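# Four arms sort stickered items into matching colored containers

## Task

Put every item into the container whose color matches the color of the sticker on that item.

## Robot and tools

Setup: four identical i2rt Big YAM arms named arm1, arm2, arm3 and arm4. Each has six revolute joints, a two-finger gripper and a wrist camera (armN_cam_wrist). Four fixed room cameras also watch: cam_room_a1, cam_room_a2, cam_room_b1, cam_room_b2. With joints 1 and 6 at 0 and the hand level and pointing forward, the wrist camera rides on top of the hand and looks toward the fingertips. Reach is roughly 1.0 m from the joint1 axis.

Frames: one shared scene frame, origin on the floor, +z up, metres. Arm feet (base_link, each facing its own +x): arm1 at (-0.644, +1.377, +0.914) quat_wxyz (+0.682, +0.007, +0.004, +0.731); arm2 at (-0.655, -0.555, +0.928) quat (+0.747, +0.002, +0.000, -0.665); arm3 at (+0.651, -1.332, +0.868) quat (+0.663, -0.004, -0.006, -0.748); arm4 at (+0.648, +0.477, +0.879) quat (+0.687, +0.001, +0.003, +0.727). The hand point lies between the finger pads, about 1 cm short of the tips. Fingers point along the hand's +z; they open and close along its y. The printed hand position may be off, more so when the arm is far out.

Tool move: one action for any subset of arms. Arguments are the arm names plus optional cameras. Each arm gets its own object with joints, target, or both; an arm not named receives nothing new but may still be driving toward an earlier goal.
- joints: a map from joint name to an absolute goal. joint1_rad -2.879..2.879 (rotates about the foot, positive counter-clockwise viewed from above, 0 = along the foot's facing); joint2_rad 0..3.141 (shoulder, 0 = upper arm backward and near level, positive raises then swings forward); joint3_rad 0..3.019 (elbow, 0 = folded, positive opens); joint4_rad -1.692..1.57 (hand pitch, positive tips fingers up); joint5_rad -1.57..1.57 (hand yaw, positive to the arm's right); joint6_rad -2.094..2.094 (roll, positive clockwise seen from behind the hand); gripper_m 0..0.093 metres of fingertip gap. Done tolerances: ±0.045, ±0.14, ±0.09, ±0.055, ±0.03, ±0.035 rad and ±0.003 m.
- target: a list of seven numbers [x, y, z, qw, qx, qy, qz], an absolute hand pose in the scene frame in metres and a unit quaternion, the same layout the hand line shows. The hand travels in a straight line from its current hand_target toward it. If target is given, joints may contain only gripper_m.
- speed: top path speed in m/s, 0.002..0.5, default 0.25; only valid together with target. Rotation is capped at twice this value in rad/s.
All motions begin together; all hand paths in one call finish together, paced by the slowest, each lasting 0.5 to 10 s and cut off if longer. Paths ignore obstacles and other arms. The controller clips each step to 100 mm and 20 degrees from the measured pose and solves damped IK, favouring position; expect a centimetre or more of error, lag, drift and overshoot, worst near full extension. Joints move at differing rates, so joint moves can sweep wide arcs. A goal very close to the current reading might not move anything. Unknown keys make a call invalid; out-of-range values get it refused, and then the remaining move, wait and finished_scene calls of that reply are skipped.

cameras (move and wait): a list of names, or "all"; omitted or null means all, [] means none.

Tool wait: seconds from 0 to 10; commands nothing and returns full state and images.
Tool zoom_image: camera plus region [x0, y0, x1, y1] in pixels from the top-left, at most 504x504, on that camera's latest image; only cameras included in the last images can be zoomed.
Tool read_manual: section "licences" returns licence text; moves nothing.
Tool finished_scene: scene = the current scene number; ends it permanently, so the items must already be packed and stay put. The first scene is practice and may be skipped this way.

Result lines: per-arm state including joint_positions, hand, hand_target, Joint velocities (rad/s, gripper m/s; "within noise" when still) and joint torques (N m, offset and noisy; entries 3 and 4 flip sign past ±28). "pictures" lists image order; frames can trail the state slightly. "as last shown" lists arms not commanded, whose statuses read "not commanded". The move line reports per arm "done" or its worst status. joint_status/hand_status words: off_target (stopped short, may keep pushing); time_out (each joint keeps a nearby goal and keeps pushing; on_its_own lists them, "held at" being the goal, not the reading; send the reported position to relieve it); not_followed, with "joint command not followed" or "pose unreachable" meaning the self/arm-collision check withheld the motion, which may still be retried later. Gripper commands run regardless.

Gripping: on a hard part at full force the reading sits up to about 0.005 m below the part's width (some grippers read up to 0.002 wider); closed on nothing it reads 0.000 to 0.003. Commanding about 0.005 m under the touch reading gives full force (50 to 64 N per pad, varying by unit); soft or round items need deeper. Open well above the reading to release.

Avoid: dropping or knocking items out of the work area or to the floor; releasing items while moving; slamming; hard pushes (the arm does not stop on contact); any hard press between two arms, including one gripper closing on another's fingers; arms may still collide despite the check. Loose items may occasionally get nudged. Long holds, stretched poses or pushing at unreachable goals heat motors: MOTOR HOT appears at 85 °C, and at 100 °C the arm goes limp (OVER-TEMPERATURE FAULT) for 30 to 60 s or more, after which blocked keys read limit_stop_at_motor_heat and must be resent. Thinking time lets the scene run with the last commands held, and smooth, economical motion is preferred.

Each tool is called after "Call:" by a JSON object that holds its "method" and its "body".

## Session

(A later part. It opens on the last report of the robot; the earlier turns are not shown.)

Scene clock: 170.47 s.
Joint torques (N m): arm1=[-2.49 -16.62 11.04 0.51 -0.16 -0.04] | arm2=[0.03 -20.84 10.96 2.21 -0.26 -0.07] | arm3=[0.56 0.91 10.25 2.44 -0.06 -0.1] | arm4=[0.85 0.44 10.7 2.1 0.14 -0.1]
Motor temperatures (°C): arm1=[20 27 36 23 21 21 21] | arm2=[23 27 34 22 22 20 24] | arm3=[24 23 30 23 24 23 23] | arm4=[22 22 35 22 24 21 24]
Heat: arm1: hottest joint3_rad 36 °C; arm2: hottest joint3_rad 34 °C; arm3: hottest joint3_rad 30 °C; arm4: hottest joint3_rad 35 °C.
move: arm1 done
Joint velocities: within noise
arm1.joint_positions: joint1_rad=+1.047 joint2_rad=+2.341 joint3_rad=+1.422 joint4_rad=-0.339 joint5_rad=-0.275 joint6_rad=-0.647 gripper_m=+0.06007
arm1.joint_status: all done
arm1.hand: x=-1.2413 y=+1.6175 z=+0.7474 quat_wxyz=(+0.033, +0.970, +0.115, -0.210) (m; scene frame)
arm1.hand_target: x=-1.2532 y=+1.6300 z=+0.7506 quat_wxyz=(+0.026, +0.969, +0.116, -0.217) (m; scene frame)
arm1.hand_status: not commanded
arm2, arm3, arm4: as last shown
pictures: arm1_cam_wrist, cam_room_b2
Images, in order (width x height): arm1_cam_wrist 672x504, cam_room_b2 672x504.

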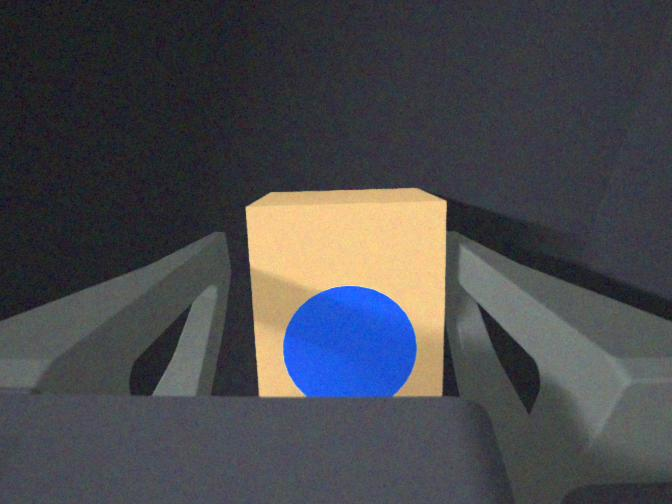

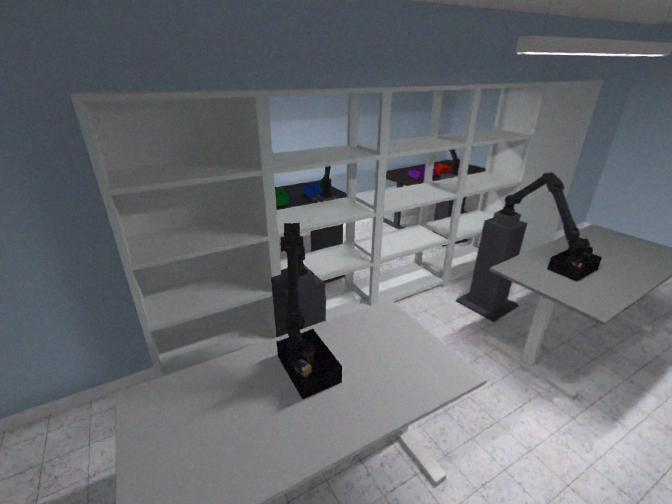

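Call:
{"method": "move", "body": {"arm1": {"joints": {"gripper_m": 0.037}}, "cameras": ["arm1_cam_wrist"]}}

Scene clock: 173.10 s.
Joint torques (N m): arm1=[-2.78 -16.67 10.97 0.68 -0.21 -0.05] | arm2=[-0.03 -20.84 10.92 2.19 -0.27 -0.07] | arm3=[0.5 0.73 10.33 2.43 -0.05 -0.11] | arm4=[1.08 0.32 10.47 2.11 0.13 -0.07]
Motor temperatures (°C): arm1=[20 27 36 23 21 21 21] | arm2=[23 27 34 22 22 20 24] | arm3=[24 23 30 23 24 23 23] | arm4=[22 22 35 22 24 21 24]
Heat: arm1: hottest joint3_rad 36 °C; arm2: hottest joint3_rad 34 °C; arm3: hottest joint3_rad 30 °C; arm4: hottest joint3_rad 35 °C.
move: arm1 off_target
Joint velocities: within noise
arm1.joint_positions: joint1_rad=+1.047 joint2_rad=+2.341 joint3_rad=+1.422 joint4_rad=-0.339 joint5_rad=-0.275 joint6_rad=-0.647 gripper_m=+0.04361
arm1.joint_status: gripper_m off_target (ended at +0.04365, target +0.03700)
arm1.hand: x=-1.2412 y=+1.6176 z=+0.7473 quat_wxyz=(+0.032, +0.970, +0.115, -0.210) (m; scene frame)
arm1.hand_target: x=-1.2530 y=+1.6300 z=+0.7505 quat_wxyz=(+0.026, +0.969, +0.116, -0.217) (m; scene frame)
arm1.hand_status: not commanded
arm2, arm3, arm4: as last shown
pictures: arm1_cam_wrist
Images, in order (width x height): arm1_cam_wrist 672x504.

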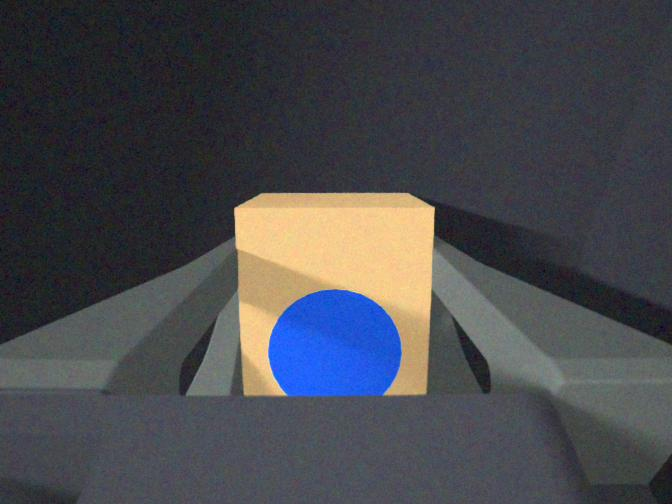

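Call:
{"method": "move", "body": {"arm1": {"target": [-1.248, 1.618, 0.95, 0.026, 0.9689, 0.1161, -0.217], "speed": 0.15}, "arm2": {"target": [-1.339, -0.4866, 0.95, 0.0227, 0.9705, 0.1015, -0.2174], "speed": 0.15}, "cameras": ["arm1_cam_wrist", "arm2_cam_wrist"]}}

Scene clock: 182.20 s.
Joint torques (N m): arm1=[-1.08 -17.9 13.07 0.36 -0.17 0.11] | arm2=[-0.15 -22.89 13.71 0.98 -0.29 -0.08] | arm3=[0.5 0.73 10.32 2.39 -0.06 -0.09] | arm4=[1.08 0.44 10.54 2 0.16 -0.08]
Motor temperatures (°C): arm1=[20 27 36 23 22 21 21] | arm2=[23 28 34 22 22 20 24] | arm3=[24 23 30 23 24 23 23] | arm4=[22 22 35 22 24 21 24]
Heat: arm1: hottest joint3_rad 36 °C; arm2: hottest joint3_rad 34 °C; arm3: hottest joint3_rad 30 °C; arm4: hottest joint3_rad 35 °C.
move: arm1 off_target; arm2 off_target
Joint velocities: within noise
arm1.joint_positions: joint1_rad=+1.047 joint2_rad=+2.014 joint3_rad=+1.422 joint4_rad=-0.693 joint5_rad=-0.272 joint6_rad=-0.648 gripper_m=+0.04361
arm1.joint_status: not commanded
arm1.hand: x=-1.2298 y=+1.6135 z=+0.9246 quat_wxyz=(+0.038, +0.973, +0.114, -0.198) (m; scene frame)
arm1.hand_target: x=-1.2471 y=+1.6174 z=+0.9504 quat_wxyz=(+0.026, +0.969, +0.116, -0.217) (m; scene frame)
arm1.hand_status: off_target (0.032 m and 2.6 deg from the pose sent, 0.203 m and 1.1 deg at the start)
arm2.joint_positions: joint1_rad=-1.814 joint2_rad=+2.050 joint3_rad=+1.472 joint4_rad=-0.617 joint5_rad=-0.145 joint6_rad=-0.298 gripper_m=+0.05277
arm2.joint_status: not commanded
arm2.hand: x=-1.3192 y=-0.4956 z=+0.9264 quat_wxyz=(-0.029, -0.975, -0.098, +0.196) (m; scene frame)
arm2.hand_target: x=-1.3377 y=-0.4867 z=+0.9504 quat_wxyz=(-0.022, -0.970, -0.101, +0.218) (m; scene frame)
arm2.hand_status: off_target (0.032 m and 2.6 deg from the pose sent, 0.195 m and 1.6 deg at the start)
arm3, arm4: as last shown
pictures: arm1_cam_wrist, arm2_cam_wrist
Images, in order (width x height): arm1_cam_wrist 672x504, arm2_cam_wrist 672x504.

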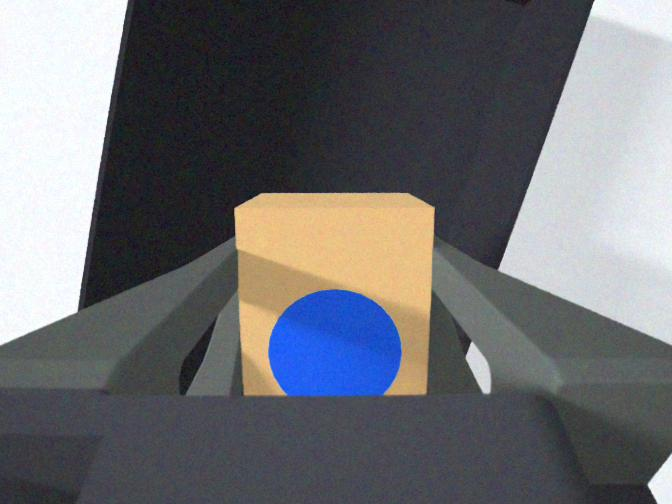

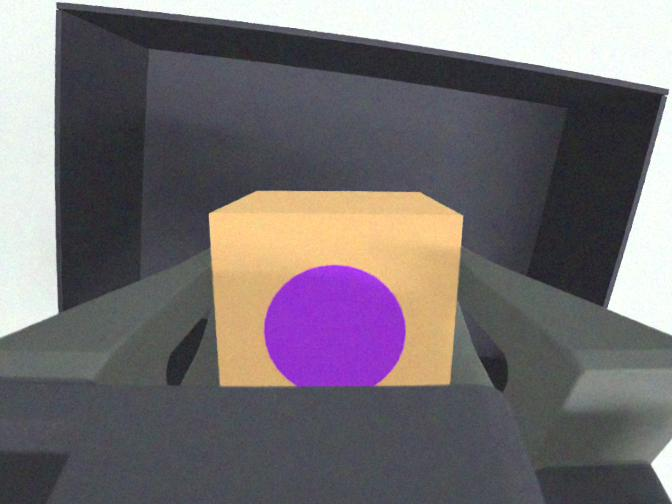

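Call:
{"method": "move", "body": {"arm1": {"joints": {"joint2_rad": 0.6, "joint3_rad": 0.75, "joint4_rad": -1.2, "joint5_rad": 0, "joint6_rad": 0}}, "arm2": {"joints": {"joint2_rad": 0.6, "joint3_rad": 0.75, "joint4_rad": -1.2, "joint5_rad": 0, "joint6_rad": 0}}, "cameras": []}}

Call:
{"method": "move", "body": {"arm1": {"joints": {"joint1_rad": -2.248}}, "arm2": {"joints": {"joint1_rad": 0.925}}, "cameras": ["arm1_cam_wrist", "arm2_cam_wrist", "arm3_cam_wrist", "arm4_cam_wrist"]}}

Scene clock: 190.57 s.
Joint torques (N m): arm1=[-1.49 1.79 11.62 1.01 0.09 0.12] | arm2=[0.09 -1.55 10.47 1.36 0.14 0.22] | arm3=[0.5 0.79 10.32 2.41 -0.05 -0.11] | arm4=[0.91 0.15 10.63 2.06 0.13 -0.08]
Motor temperatures (°C): arm1=[20 27 36 23 21 21 22] | arm2=[23 28 34 22 22 20 24] | arm3=[24 23 30 23 24 23 23] | arm4=[22 22 35 22 24 21 24]
Heat: arm1: hottest joint3_rad 36 °C; arm2: hottest joint3_rad 34 °C; arm3: hottest joint3_rad 30 °C; arm4: hottest joint3_rad 35 °C.
move: arm1 done; arm2 done
Joint velocities: within noise
arm1.joint_positions: joint1_rad=+1.047 joint2_rad=+0.597 joint3_rad=+0.747 joint4_rad=-1.192 joint5_rad=-0.002 joint6_rad=-0.008 gripper_m=+0.04363
arm1.joint_status: all done
arm1.hand: x=-0.8630 y=+1.4861 z=+1.1622 quat_wxyz=(-0.059, +0.939, -0.214, -0.262) (m; scene frame)
arm1.hand_target: x=-0.8627 y=+1.4845 z=+1.1619 quat_wxyz=(-0.057, +0.940, -0.215, -0.258) (m; scene frame)
arm1.hand_status: not commanded
arm2.joint_positions: joint1_rad=-1.816 joint2_rad=+0.599 joint3_rad=+0.761 joint4_rad=-1.190 joint5_rad=-0.004 joint6_rad=-0.015 gripper_m=+0.05277
arm2.joint_status: all done
arm2.hand: x=-0.9047 y=-0.5241 z=+1.1790 quat_wxyz=(+0.019, -0.962, +0.054, +0.267) (m; scene frame)
arm2.hand_target: x=-0.9008 y=-0.5220 z=+1.1721 quat_wxyz=(+0.019, -0.964, +0.065, +0.256) (m; scene frame)
arm2.hand_status: not commanded
arm3, arm4: as last shown
pictures: none
No camera images: "cameras" was empty.

Scene clock: 193.00 s.
Joint torques (N m): arm1=[-2.67 1.49 11.44 0.85 -0.07 0.09] | arm2=[1.08 -1.38 10.47 1.39 0.11 0.19] | arm3=[0.67 0.85 10.3 2.43 -0.06 -0.11] | arm4=[0.85 0.5 10.67 2.03 0.12 -0.06]
Motor temperatures (°C): arm1=[20 27 36 23 21 21 22] | arm2=[23 28 34 22 22 20 24] | arm3=[24 23 30 23 24 23 23] | arm4=[22 22 35 22 24 21 24]
Heat: arm1: hottest joint3_rad 36 °C; arm2: hottest joint3_rad 34 °C; arm3: hottest joint3_rad 30 °C; arm4: hottest joint3_rad 35 °C.
move: arm1 done; arm2 done
Joint velocities: within noise
arm1.joint_positions: joint1_rad=-2.242 joint2_rad=+0.597 joint3_rad=+0.747 joint4_rad=-1.192 joint5_rad=+0.002 joint6_rad=-0.006 gripper_m=+0.04367
arm1.joint_status: all done
arm1.hand: x=-0.4357 y=+1.2351 z=+1.1549 quat_wxyz=(-0.242, -0.284, -0.925, +0.080) (m; scene frame)
arm1.hand_target: x=-0.4371 y=+1.2348 z=+1.1546 quat_wxyz=(-0.238, -0.289, -0.924, +0.078) (m; scene frame)
arm1.hand_status: not commanded
arm2.joint_positions: joint1_rad=+0.921 joint2_rad=+0.599 joint3_rad=+0.761 joint4_rad=-1.190 joint5_rad=-0.003 joint6_rad=-0.013 gripper_m=+0.05281
arm2.joint_status: all done
arm2.hand: x=-0.4391 y=-0.6837 z=+1.1794 quat_wxyz=(-0.259, -0.248, -0.931, +0.069) (m; scene frame)
arm2.hand_target: x=-0.4419 y=-0.6814 z=+1.1724 quat_wxyz=(-0.249, -0.253, -0.933, +0.065) (m; scene frame)
arm2.hand_status: not commanded
arm3, arm4: as last shown
pictures: arm1_cam_wrist, arm2_cam_wrist, arm3_cam_wrist, arm4_cam_wrist
Images, in order (width x height): arm1_cam_wrist 672x504, arm2_cam_wrist 672x504, arm3_cam_wrist 672x504, arm4_cam_wrist 672x504.

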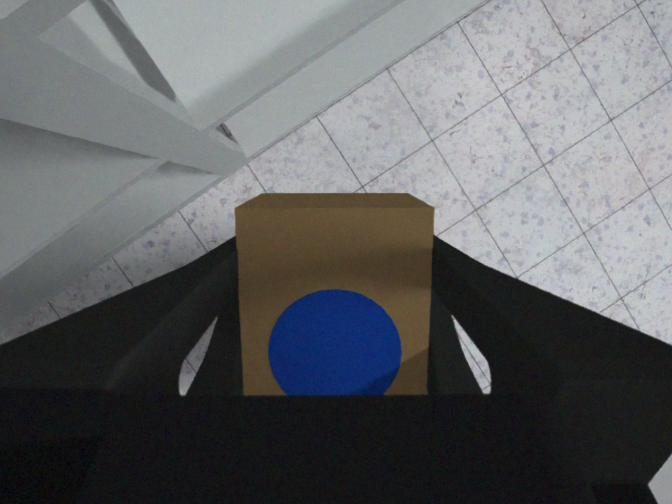

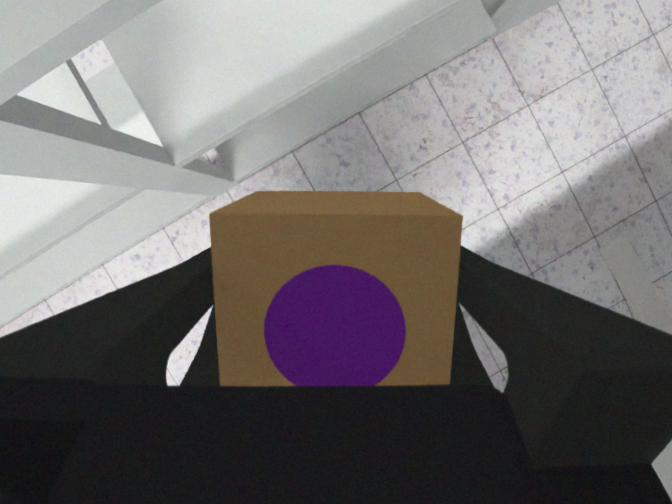

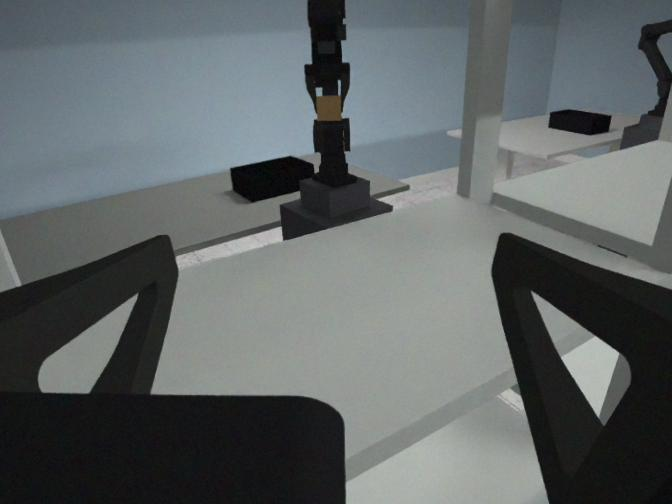

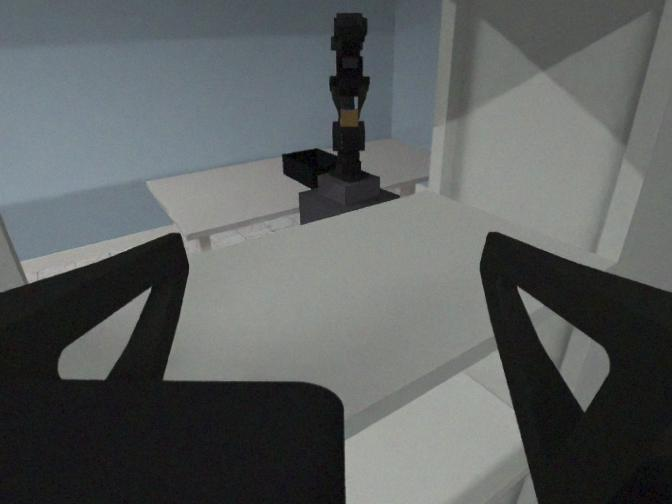

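Call:
{"method": "move", "body": {"arm1": {"target": [-0.01, 0.937, 1.15, 0.3589, 0.277, 0.8843, -0.1124], "speed": 0.2}, "arm2": {"target": [-0.01, -0.934, 1.15, 0.3629, 0.2431, 0.8942, -0.0987], "speed": 0.2}, "cameras": ["arm1_cam_wrist", "arm2_cam_wrist", "arm3_cam_wrist", "arm4_cam_wrist"]}}

Scene clock: 203.73 s.
Joint torques (N m): arm1=[-3.25 -17.49 18.09 1.24 -0.05 0.13] | arm2=[1.2 -20.01 17.14 2.47 0.15 0.19] | arm3=[0.67 0.79 10.3 2.4 -0.05 -0.1] | arm4=[1.08 0.21 10.59 2.11 0.12 -0.11]
Motor temperatures (°C): arm1=[20 27 36 23 21 21 22] | arm2=[23 28 34 22 22 20 24] | arm3=[24 23 30 23 24 23 23] | arm4=[22 22 35 22 24 21 24]
Heat: arm1: hottest joint3_rad 36 °C; arm2: hottest joint3_rad 34 °C; arm3: hottest joint3_rad 30 °C; arm4: hottest joint3_rad 35 °C.
move: arm1 off_target; arm2 off_target
Joint velocities: within noise
arm1.joint_positions: joint1_rad=-2.242 joint2_rad=+1.907 joint3_rad=+1.725 joint4_rad=-0.663 joint5_rad=-0.005 joint6_rad=-0.006 gripper_m=+0.04367
arm1.joint_status: not commanded
arm1.hand: x=-0.0227 y=+0.9520 z=+1.1155 quat_wxyz=(-0.332, -0.274, -0.897, +0.105) (m; scene frame)
arm1.hand_target: x=-0.0122 y=+0.9386 z=+1.1503 quat_wxyz=(-0.359, -0.277, -0.884, +0.113) (m; scene frame)
arm1.hand_status: off_target (0.040 m and 3.5 deg from the pose sent, 0.520 m and 14.7 deg at the start)
arm2.joint_positions: joint1_rad=+0.921 joint2_rad=+1.853 joint3_rad=+1.611 joint4_rad=-0.615 joint5_rad=+0.000 joint6_rad=-0.013 gripper_m=+0.05281
arm2.joint_status: not commanded
arm2.hand: x=-0.0319 y=-0.9243 z=+1.1258 quat_wxyz=(-0.337, -0.242, -0.905, +0.093) (m; scene frame)
arm2.hand_target: x=-0.0122 y=-0.9328 z=+1.1505 quat_wxyz=(-0.363, -0.243, -0.894, +0.099) (m; scene frame)
arm2.hand_status: off_target (0.034 m and 3.3 deg from the pose sent, 0.498 m and 13.1 deg at the start)
arm3, arm4: as last shown
pictures: arm1_cam_wrist, arm2_cam_wrist, arm3_cam_wrist, arm4_cam_wrist
Images, in order (width x height): arm1_cam_wrist 672x504, arm2_cam_wrist 672x504, arm3_cam_wrist 672x504, arm4_cam_wrist 672x504.

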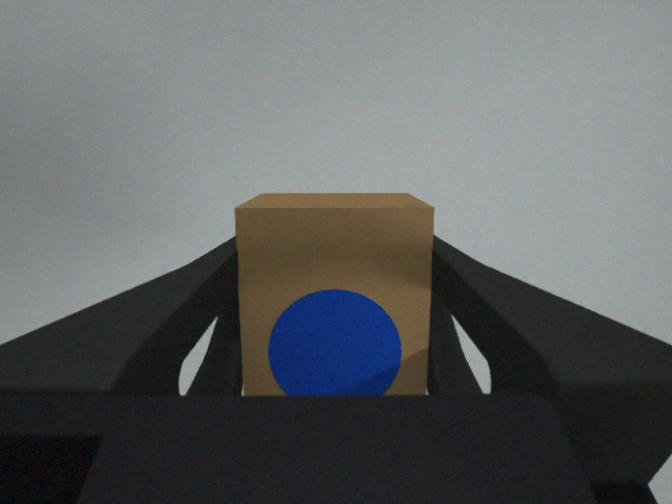

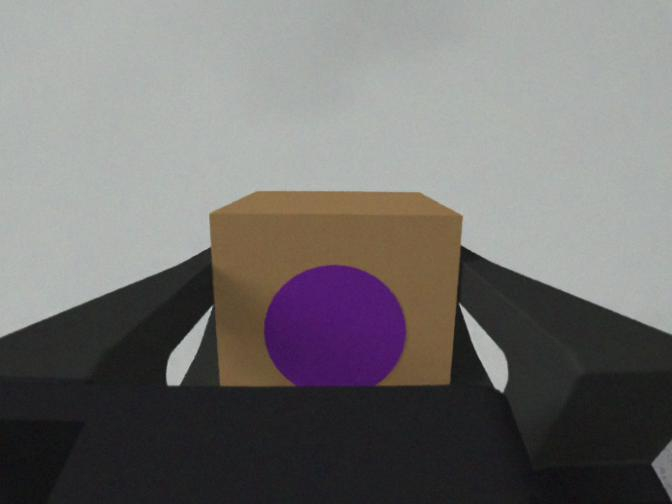

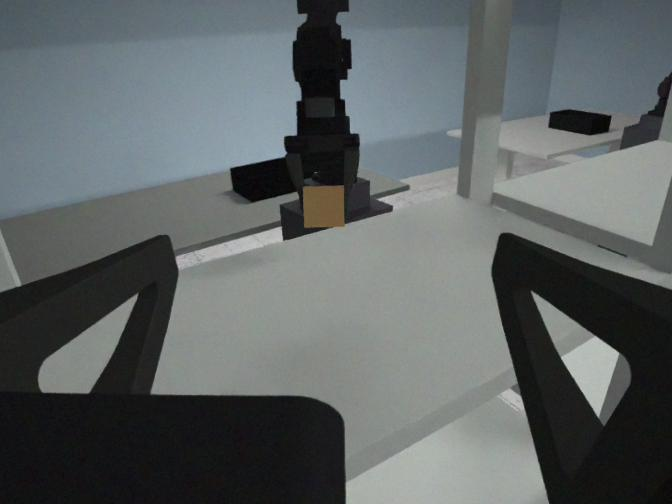

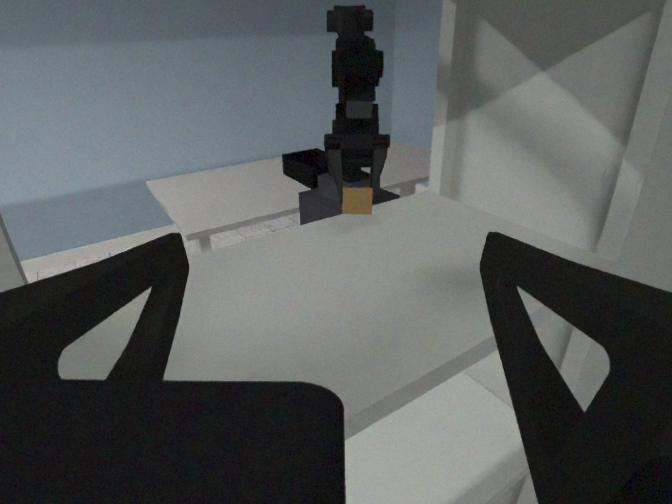

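Call:
{"method": "move", "body": {"arm1": {"target": [0.0, 0.929, 1.12, 0.2319, 0.2899, 0.9257, -0.0726], "speed": 0.15}, "arm2": {"target": [0.0, -0.941, 1.12, 0.2345, 0.2545, 0.9361, -0.0638], "speed": 0.15}, "cameras": ["arm3_cam_wrist", "arm4_cam_wrist"]}}

Scene clock: 210.77 s.
Joint torques (N m): arm1=[-2.78 -19.72 17.83 0.68 -0.02 0.09] | arm2=[0.97 -21.54 17.18 1.16 0.12 0.19] | arm3=[0.62 0.85 10.26 2.45 -0.06 -0.09] | arm4=[1.2 0.67 10.61 2.11 0.16 -0.11]
Motor temperatures (°C): arm1=[20 26 37 23 21 21 22] | arm2=[23 28 36 22 22 20 24] | arm3=[24 23 30 23 24 23 23] | arm4=[22 22 35 22 24 21 24]
Heat: arm1: hottest joint3_rad 37 °C; arm2: hottest joint3_rad 36 °C; arm3: hottest joint3_rad 30 °C; arm4: hottest joint3_rad 35 °C.
move: arm1 off_target; arm2 off_target
Joint velocities: within noise
arm1.joint_positions: joint1_rad=-2.242 joint2_rad=+2.113 joint3_rad=+2.094 joint4_rad=-1.093 joint5_rad=-0.006 joint6_rad=-0.006 gripper_m=+0.04367
arm1.joint_status: not commanded
arm1.hand: x=-0.0094 y=+0.9429 z=+1.0947 quat_wxyz=(-0.210, -0.285, -0.933, +0.066) (m; scene frame)
arm1.hand_target: x=-0.0015 y=+0.9301 z=+1.1202 quat_wxyz=(-0.233, -0.290, -0.925, +0.073) (m; scene frame)
arm1.hand_status: off_target (0.030 m and 2.8 deg from the pose sent, 0.033 m and 12.7 deg at the start)
arm2.joint_positions: joint1_rad=+0.921 joint2_rad=+2.037 joint3_rad=+1.933 joint4_rad=-1.005 joint5_rad=+0.000 joint6_rad=-0.013 gripper_m=+0.05281
arm2.joint_status: not commanded
arm2.hand: x=-0.0163 y=-0.9335 z=+1.1063 quat_wxyz=(-0.221, -0.251, -0.941, +0.060) (m; scene frame)
arm2.hand_target: x=-0.0013 y=-0.9403 z=+1.1201 quat_wxyz=(-0.236, -0.254, -0.936, +0.064) (m; scene frame)
arm2.hand_status: off_target (0.023 m and 1.7 deg from the pose sent, 0.036 m and 12.8 deg at the start)
arm3.joint_positions: joint1_rad=-1.980 joint2_rad=+0.399 joint3_rad=+0.496 joint4_rad=+0.093 joint5_rad=+0.001 joint6_rad=+0.004 gripper_m=+0.09402
arm3.joint_status: not commanded
arm3.hand: x=+0.3737 y=-1.1630 z=+1.2883 quat_wxyz=(+0.196, -0.616, +0.174, +0.743) (m; scene frame)
arm3.hand_target: x=+0.3761 y=-1.1608 z=+1.2948 quat_wxyz=(+0.203, -0.608, +0.173, +0.748) (m; scene frame)
arm3.hand_status: not commanded
arm4.joint_positions: joint1_rad=+0.902 joint2_rad=+0.402 joint3_rad=+0.486 joint4_rad=+0.091 joint5_rad=-0.001 joint6_rad=+0.012 gripper_m=+0.09402
arm4.joint_status: not commanded
arm4.hand: x=+0.3857 y=+0.6647 z=+1.2953 quat_wxyz=(-0.224, +0.611, -0.199, -0.733) (m; scene frame)
arm4.hand_target: x=+0.3878 y=+0.6626 z=+1.3097 quat_wxyz=(-0.232, +0.599, -0.191, -0.743) (m; scene frame)
arm4.hand_status: not commanded
pictures: arm3_cam_wrist, arm4_cam_wrist
Images, in order (width x height): arm3_cam_wrist 672x504, arm4_cam_wrist 672x504.

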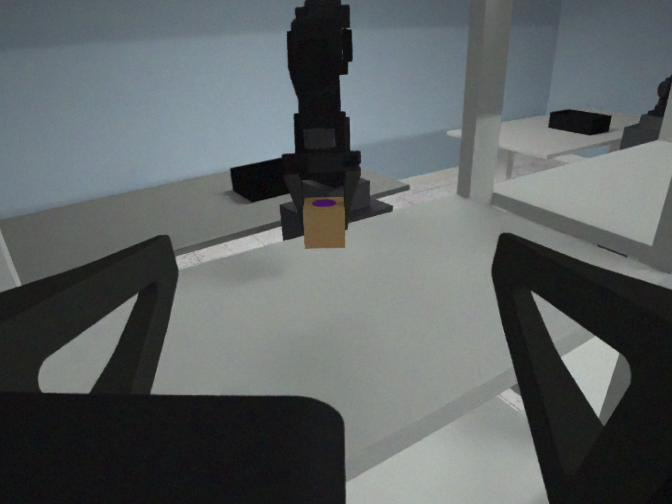

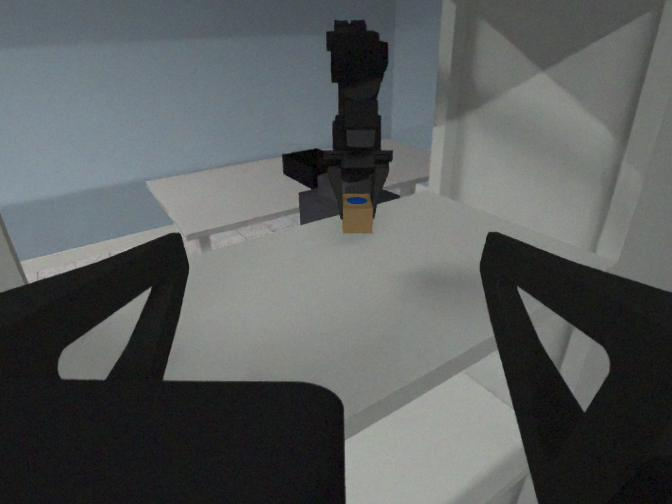

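Call:
{"method": "move", "body": {"arm1": {"target": [0.0, 0.929, 1.07, 0.218, 0.291, 0.9291, -0.0683], "speed": 0.12}, "arm2": {"target": [0.004, -0.943, 1.07, 0.2204, 0.2555, 0.9395, -0.0599], "speed": 0.12}, "cameras": ["arm3_cam_wrist", "arm4_cam_wrist"]}}

Scene clock: 217.47 s.
Joint torques (N m): arm1=[-2.26 -20.95 11.93 1.84 -0.01 0.1] | arm2=[1.08 -22.95 14.13 2.4 0.12 0.18] | arm3=[0.5 0.79 10.33 2.4 -0.05 -0.11] | arm4=[1.49 0.56 10.56 2.11 0.11 -0.1]
Motor temperatures (°C): arm1=[20 26 37 23 21 21 22] | arm2=[23 28 37 22 22 20 24] | arm3=[24 23 30 23 24 23 23] | arm4=[22 22 36 22 24 21 24]
Heat: arm1: hottest joint3_rad 37 °C; arm2: hottest joint3_rad 37 °C; arm3: hottest joint3_rad 30 °C; arm4: hottest joint3_rad 36 °C.
move: arm1 done; arm2 off_target
Joint velocities: within noise
arm1.joint_positions: joint1_rad=-2.242 joint2_rad=+2.151 joint3_rad=+2.094 joint4_rad=-1.056 joint5_rad=-0.006 joint6_rad=-0.006 gripper_m=+0.04367
arm1.joint_status: not commanded
arm1.hand: x=-0.0016 y=+0.9373 z=+1.0700 quat_wxyz=(-0.209, -0.286, -0.933, +0.066) (m; scene frame)
arm1.hand_target: x=-0.0001 y=+0.9291 z=+1.0702 quat_wxyz=(-0.218, -0.291, -0.929, +0.068) (m; scene frame)
arm1.hand_status: done (0.008 m and 1.3 deg from the pose sent, 0.030 m and 1.2 deg at the start)
arm2.joint_positions: joint1_rad=+0.921 joint2_rad=+2.098 joint3_rad=+1.933 joint4_rad=-0.982 joint5_rad=+0.000 joint6_rad=-0.013 gripper_m=+0.05281
arm2.joint_status: not commanded
arm2.hand: x=-0.0104 y=-0.9367 z=+1.0651 quat_wxyz=(-0.203, -0.252, -0.945, +0.055) (m; scene frame)
arm2.hand_target: x=+0.0033 y=-0.9427 z=+1.0703 quat_wxyz=(-0.221, -0.256, -0.939, +0.060) (m; scene frame)
arm2.hand_status: off_target (0.016 m and 2.2 deg from the pose sent, 0.043 m and 0.6 deg at the start)
arm3, arm4: as last shown
pictures: arm3_cam_wrist, arm4_cam_wrist
Images, in order (width x height): arm3_cam_wrist 672x504, arm4_cam_wrist 672x504.

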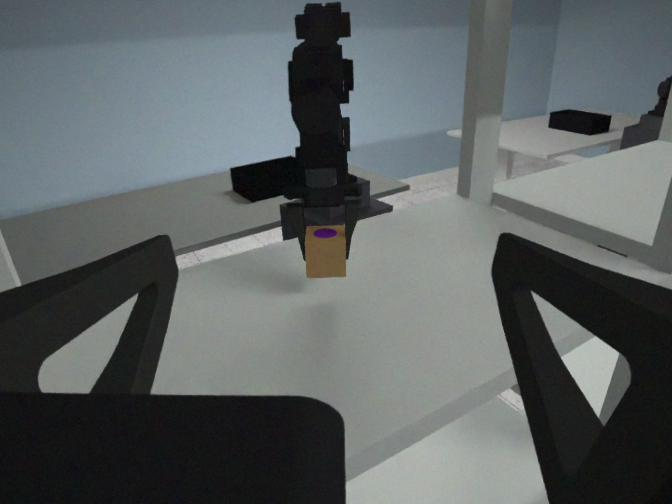

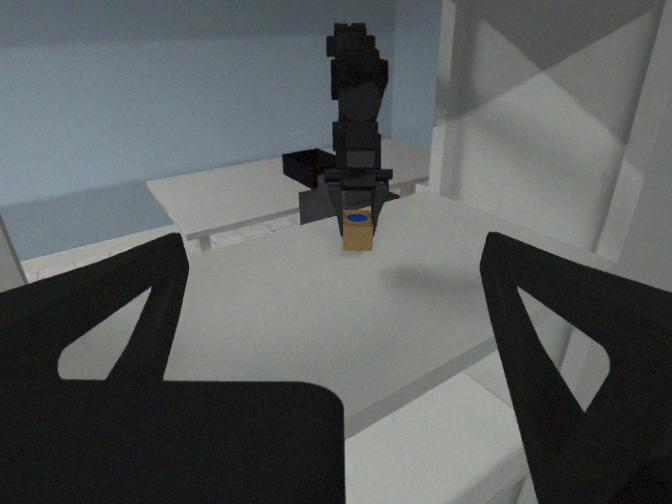

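Call:
{"method": "move", "body": {"arm1": {"target": [0.0, 0.929, 1.05, 0.218, 0.291, 0.9291, -0.0683], "speed": 0.08}, "arm2": {"target": [0.004, -0.943, 1.053, 0.2204, 0.2555, 0.9395, -0.0599], "speed": 0.08}, "cameras": ["arm3_cam_wrist", "arm4_cam_wrist"]}}

Scene clock: 222.00 s.
Joint torques (N m): arm1=[-1.73 -19.66 11.55 1.85 -0.03 0.1] | arm2=[0.97 -22.3 11.73 2.51 0.14 0.18] | arm3=[0.38 0.73 10.3 2.44 -0.05 -0.1] | arm4=[1.14 0.38 10.59 2.07 0.16 -0.1]
Motor temperatures (°C): arm1=[20 26 37 23 21 21 22] | arm2=[23 28 36 22 22 20 24] | arm3=[24 23 30 23 24 23 23] | arm4=[22 22 36 22 24 21 24]
Heat: arm1: hottest joint3_rad 37 °C; arm2: hottest joint3_rad 36 °C; arm3: hottest joint3_rad 30 °C; arm4: hottest joint3_rad 36 °C.
move: arm1 done; arm2 off_target
Joint velocities: within noise
arm1.joint_positions: joint1_rad=-2.242 joint2_rad=+2.153 joint3_rad=+2.055 joint4_rad=-1.008 joint5_rad=-0.006 joint6_rad=-0.006 gripper_m=+0.04367
arm1.joint_status: not commanded
arm1.hand: x=-0.0010 y=+0.9368 z=+1.0553 quat_wxyz=(-0.213, -0.285, -0.932, +0.067) (m; scene frame)
arm1.hand_target: x=-0.0002 y=+0.9292 z=+1.0501 quat_wxyz=(-0.218, -0.291, -0.929, +0.068) (m; scene frame)
arm1.hand_status: done (0.009 m and 0.9 deg from the pose sent, 0.022 m and 1.3 deg at the start)
arm2.joint_positions: joint1_rad=+0.921 joint2_rad=+2.098 joint3_rad=+1.933 joint4_rad=-0.943 joint5_rad=+0.000 joint6_rad=-0.013 gripper_m=+0.05281
arm2.joint_status: not commanded
arm2.hand: x=-0.0030 y=-0.9411 z=+1.0692 quat_wxyz=(-0.221, -0.251, -0.940, +0.060) (m; scene frame)
arm2.hand_target: x=+0.0034 y=-0.9428 z=+1.0532 quat_wxyz=(-0.221, -0.256, -0.939, +0.060) (m; scene frame)
arm2.hand_status: off_target (0.018 m and 0.6 deg from the pose sent, 0.020 m and 2.2 deg at the start)
arm3, arm4: as last shown
pictures: arm3_cam_wrist, arm4_cam_wrist
Images, in order (width x height): arm3_cam_wrist 672x504, arm4_cam_wrist 672x504.

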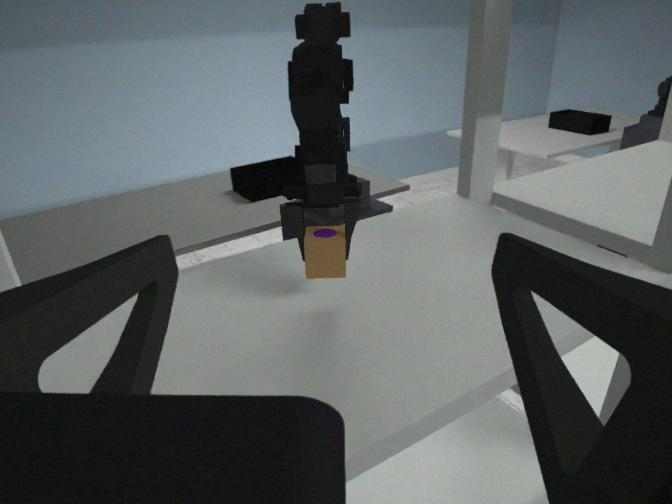

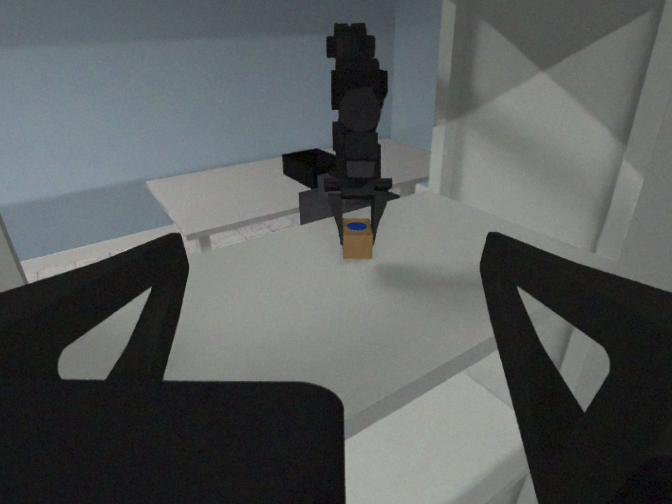

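Call:
{"method": "move", "body": {"arm1": {"target": [0.0, 0.929, 1.035, 0.218, 0.291, 0.9291, -0.0683], "speed": 0.08}, "arm2": {"target": [0.004, -0.943, 1.035, 0.2204, 0.2555, 0.9395, -0.0599], "speed": 0.08}, "cameras": ["arm3_cam_wrist", "arm4_cam_wrist"]}}

Scene clock: 225.93 s.
Joint torques (N m): arm1=[-2.49 -19.25 11.45 1.76 -0.04 0.1] | arm2=[1.08 -22.42 10.39 2.54 0.14 0.19] | arm3=[0.62 0.79 10.28 2.44 -0.06 -0.1] | arm4=[0.97 0.73 10.59 2.13 0.14 -0.07]
Motor temperatures (°C): arm1=[20 27 37 23 21 21 22] | arm2=[23 28 36 22 22 20 25] | arm3=[24 23 30 23 24 23 23] | arm4=[22 22 36 22 24 21 24]
Heat: arm1: hottest joint3_rad 37 °C; arm2: hottest joint3_rad 36 °C; arm3: hottest joint3_rad 30 °C; arm4: hottest joint3_rad 36 °C.
move: arm1 done; arm2 off_target
Joint velocities: within noise
arm1.joint_positions: joint1_rad=-2.242 joint2_rad=+2.159 joint3_rad=+2.027 joint4_rad=-0.973 joint5_rad=-0.006 joint6_rad=-0.006 gripper_m=+0.04367
arm1.joint_status: not commanded
arm1.hand: x=-0.0009 y=+0.9366 z=+1.0409 quat_wxyz=(-0.214, -0.285, -0.932, +0.067) (m; scene frame)
arm1.hand_target: x=-0.0001 y=+0.9292 z=+1.0352 quat_wxyz=(-0.218, -0.291, -0.929, +0.068) (m; scene frame)
arm1.hand_status: done (0.010 m and 0.9 deg from the pose sent, 0.022 m and 0.9 deg at the start)
arm2.joint_positions: joint1_rad=+0.921 joint2_rad=+2.108 joint3_rad=+1.920 joint4_rad=-0.904 joint5_rad=+0.000 joint6_rad=-0.013 gripper_m=+0.05281
arm2.joint_status: not commanded
arm2.hand: x=+0.0011 y=-0.9435 z=+1.0589 quat_wxyz=(-0.228, -0.250, -0.939, +0.062) (m; scene frame)
arm2.hand_target: x=+0.0032 y=-0.9427 z=+1.0353 quat_wxyz=(-0.220, -0.256, -0.939, +0.060) (m; scene frame)
arm2.hand_status: off_target (0.024 m and 1.1 deg from the pose sent, 0.035 m and 0.6 deg at the start)
arm3, arm4: as last shown
pictures: arm3_cam_wrist, arm4_cam_wrist
Images, in order (width x height): arm3_cam_wrist 672x504, arm4_cam_wrist 672x504.

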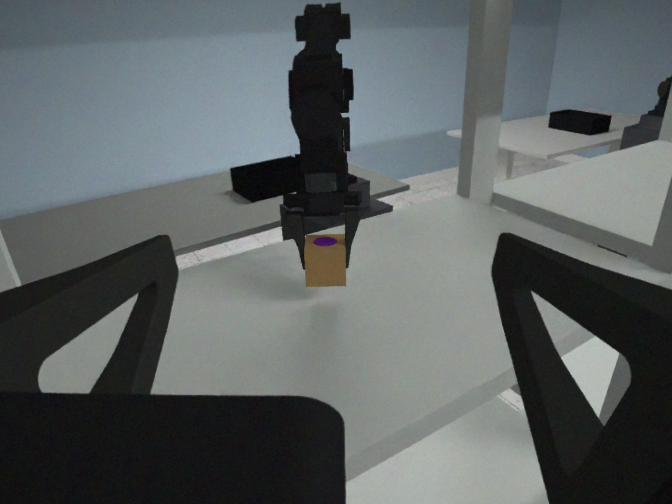

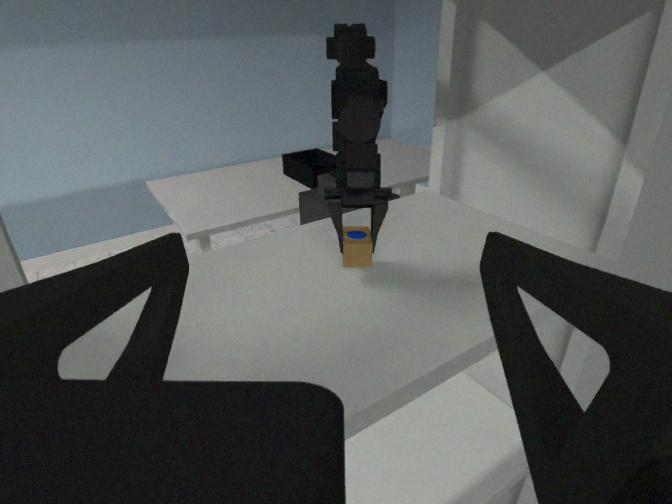

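Call:
{"method": "move", "body": {"arm1": {"target": [0.0, 0.929, 1.02, 0.218, 0.291, 0.9291, -0.0683], "speed": 0.08}, "arm2": {"target": [0.004, -0.943, 1.022, 0.192, 0.2572, 0.9457, -0.0522], "speed": 0.08}, "cameras": ["arm3_cam_wrist", "arm4_cam_wrist"]}}

Scene clock: 232.37 s.
Joint torques (N m): arm1=[-2.67 -20.66 11.4 1.85 -0.04 0.12] | arm2=[1.08 -22.42 14.67 0.88 0.08 0.18] | arm3=[0.62 0.85 10.3 2.43 -0.06 -0.11] | arm4=[1.2 0.15 10.58 1.99 0.17 -0.05]
Motor temperatures (°C): arm1=[20 27 37 23 21 21 22] | arm2=[23 28 36 22 22 20 25] | arm3=[24 23 30 23 24 23 23] | arm4=[22 22 36 22 24 21 24]
Heat: arm1: hottest joint3_rad 37 °C; arm2: hottest joint3_rad 36 °C; arm3: hottest joint3_rad 30 °C; arm4: hottest joint3_rad 36 °C.
move: arm1 done; arm2 off_target
Joint velocities: within noise
arm1.joint_positions: joint1_rad=-2.242 joint2_rad=+2.167 joint3_rad=+2.001 joint4_rad=-0.940 joint5_rad=-0.006 joint6_rad=-0.006 gripper_m=+0.04367
arm1.joint_status: not commanded
arm1.hand: x=-0.0009 y=+0.9364 z=+1.0255 quat_wxyz=(-0.213, -0.285, -0.932, +0.067) (m; scene frame)
arm1.hand_target: x=-0.0002 y=+0.9292 z=+1.0200 quat_wxyz=(-0.218, -0.291, -0.929, +0.068) (m; scene frame)
arm1.hand_status: done (0.009 m and 0.9 deg from the pose sent, 0.022 m and 0.9 deg at the start)
arm2.joint_positions: joint1_rad=+0.921 joint2_rad=+2.149 joint3_rad=+1.922 joint4_rad=-0.938 joint5_rad=+0.002 joint6_rad=-0.012 gripper_m=+0.05281
arm2.joint_status: not commanded
arm2.hand: x=-0.0054 y=-0.9397 z=+1.0265 quat_wxyz=(-0.194, -0.253, -0.946, +0.053) (m; scene frame)
arm2.hand_target: x=+0.0036 y=-0.9427 z=+1.0218 quat_wxyz=(-0.193, -0.257, -0.946, +0.052) (m; scene frame)
arm2.hand_status: off_target (0.011 m and 0.6 deg from the pose sent, 0.037 m and 4.5 deg at the start)
arm3, arm4: as last shown
pictures: arm3_cam_wrist, arm4_cam_wrist
Images, in order (width x height): arm3_cam_wrist 672x504, arm4_cam_wrist 672x504.

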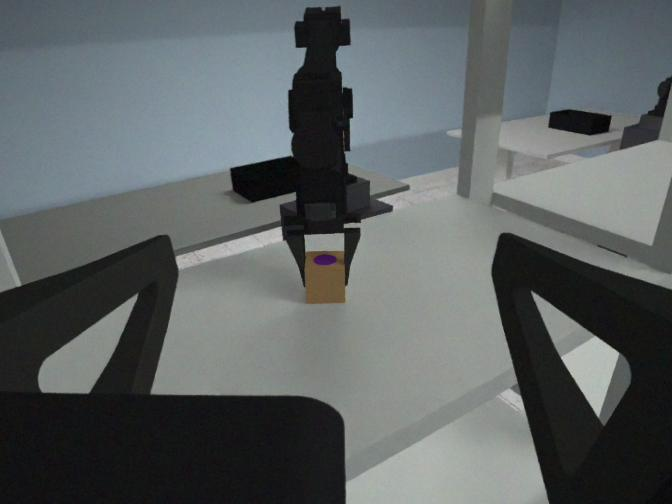

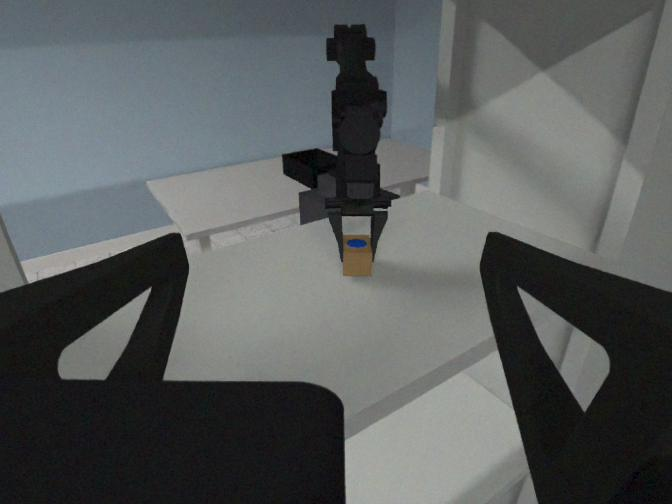

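Call:
{"method": "zoom_image", "body": {"camera": "arm3_cam_wrist", "region": [250, 220, 410, 340]}}

Call:
{"method": "zoom_image", "body": {"camera": "arm4_cam_wrist", "region": [280, 200, 440, 320]}}

Scaled by 3.150.

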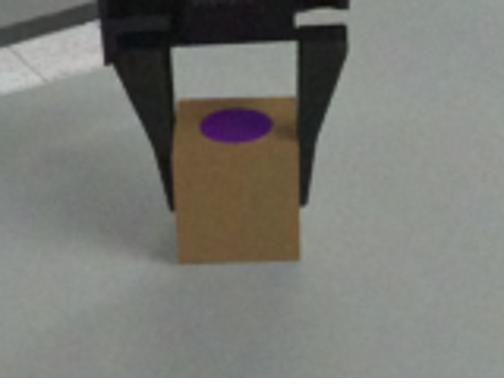

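Scaled by 3.150.

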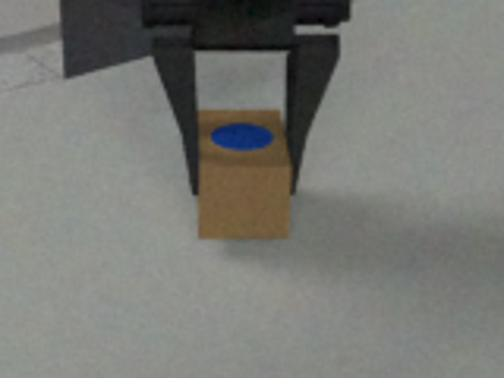

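Call:
{"method": "move", "body": {"arm1": {"target": [0.0, 0.929, 1.006, 0.218, 0.291, 0.9291, -0.0683], "speed": 0.06}, "arm2": {"target": [0.004, -0.943, 1.012, 0.192, 0.2572, 0.9457, -0.0522], "speed": 0.06}, "cameras": ["arm3_cam_wrist", "arm4_cam_wrist"]}}

Call:
{"method": "zoom_image", "body": {"camera": "arm4_cam_wrist", "region": [280, 200, 440, 320]}}

Call:
{"method": "zoom_image", "body": {"camera": "arm3_cam_wrist", "region": [250, 220, 410, 340]}}

Scene clock: 245.47 s.
Joint torques (N m): arm1=[-2.32 -19.08 11 1.8 0 0.08] | arm2=[1.03 -21.77 13.45 1.81 0.08 0.17] | arm3=[0.62 0.91 10.33 2.45 -0.06 -0.11] | arm4=[1.14 0.26 10.48 2.04 0.14 -0.05]
Motor temperatures (°C): arm1=[20 28 37 23 21 21 22] | arm2=[23 29 36 22 22 20 25] | arm3=[24 23 31 23 24 23 23] | arm4=[22 21 36 22 24 21 24]
Heat: arm1: hottest joint3_rad 37 °C; arm2: hottest joint3_rad 36 °C; arm3: hottest joint3_rad 31 °C; arm4: hottest joint3_rad 36 °C.
move: arm1 off_target; arm2 off_target
Joint velocities: within noise
arm1.joint_positions: joint1_rad=-2.242 joint2_rad=+2.169 joint3_rad=+1.985 joint4_rad=-0.908 joint5_rad=-0.006 joint6_rad=-0.006 gripper_m=+0.04367
arm1.joint_status: not commanded
arm1.hand: x=+0.0009 y=+0.9352 z=+1.0196 quat_wxyz=(-0.219, -0.285, -0.931, +0.069) (m; scene frame)
arm1.hand_target: x=-0.0002 y=+0.9292 z=+1.0062 quat_wxyz=(-0.218, -0.291, -0.929, +0.068) (m; scene frame)
arm1.hand_status: off_target (0.015 m and 0.8 deg from the pose sent, 0.021 m and 0.9 deg at the start)
arm2.joint_positions: joint1_rad=+0.921 joint2_rad=+2.149 joint3_rad=+1.922 joint4_rad=-0.939 joint5_rad=+0.002 joint6_rad=-0.012 gripper_m=+0.05281
arm2.joint_status: not commanded
arm2.hand: x=-0.0056 y=-0.9396 z=+1.0265 quat_wxyz=(-0.194, -0.253, -0.946, +0.053) (m; scene frame)
arm2.hand_target: x=+0.0033 y=-0.9425 z=+1.0119 quat_wxyz=(-0.192, -0.257, -0.946, +0.052) (m; scene frame)
arm2.hand_status: off_target (0.018 m and 0.6 deg from the pose sent, 0.018 m and 0.6 deg at the start)
arm3, arm4: as last shown
pictures: arm3_cam_wrist, arm4_cam_wrist
Images, in order (width x height): arm3_cam_wrist 672x504, arm4_cam_wrist 672x504.

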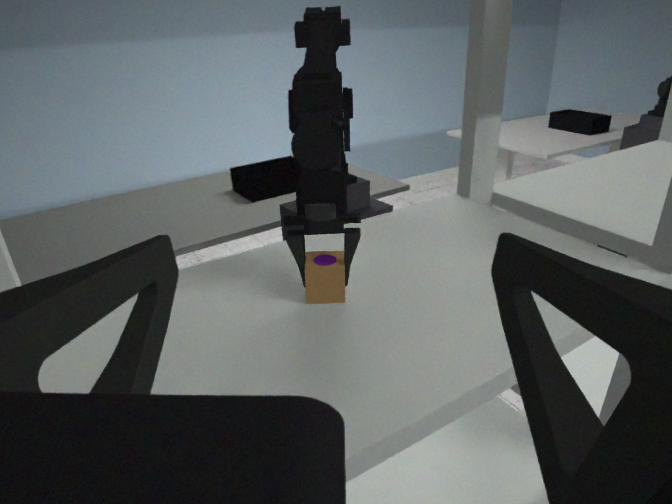

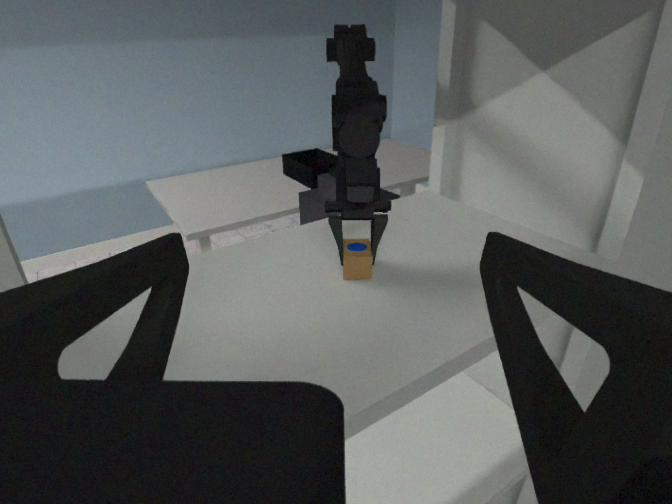

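Scaled by 3.150.

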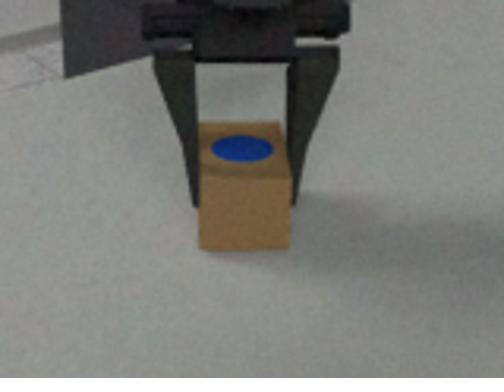

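Scaled by 3.150.

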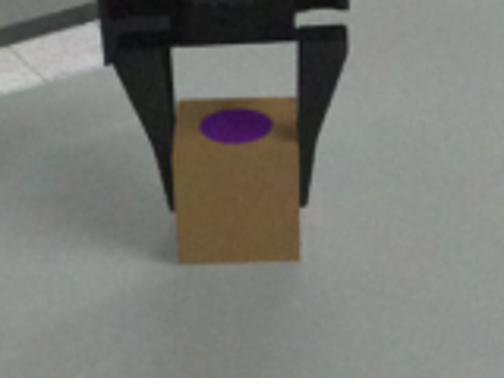

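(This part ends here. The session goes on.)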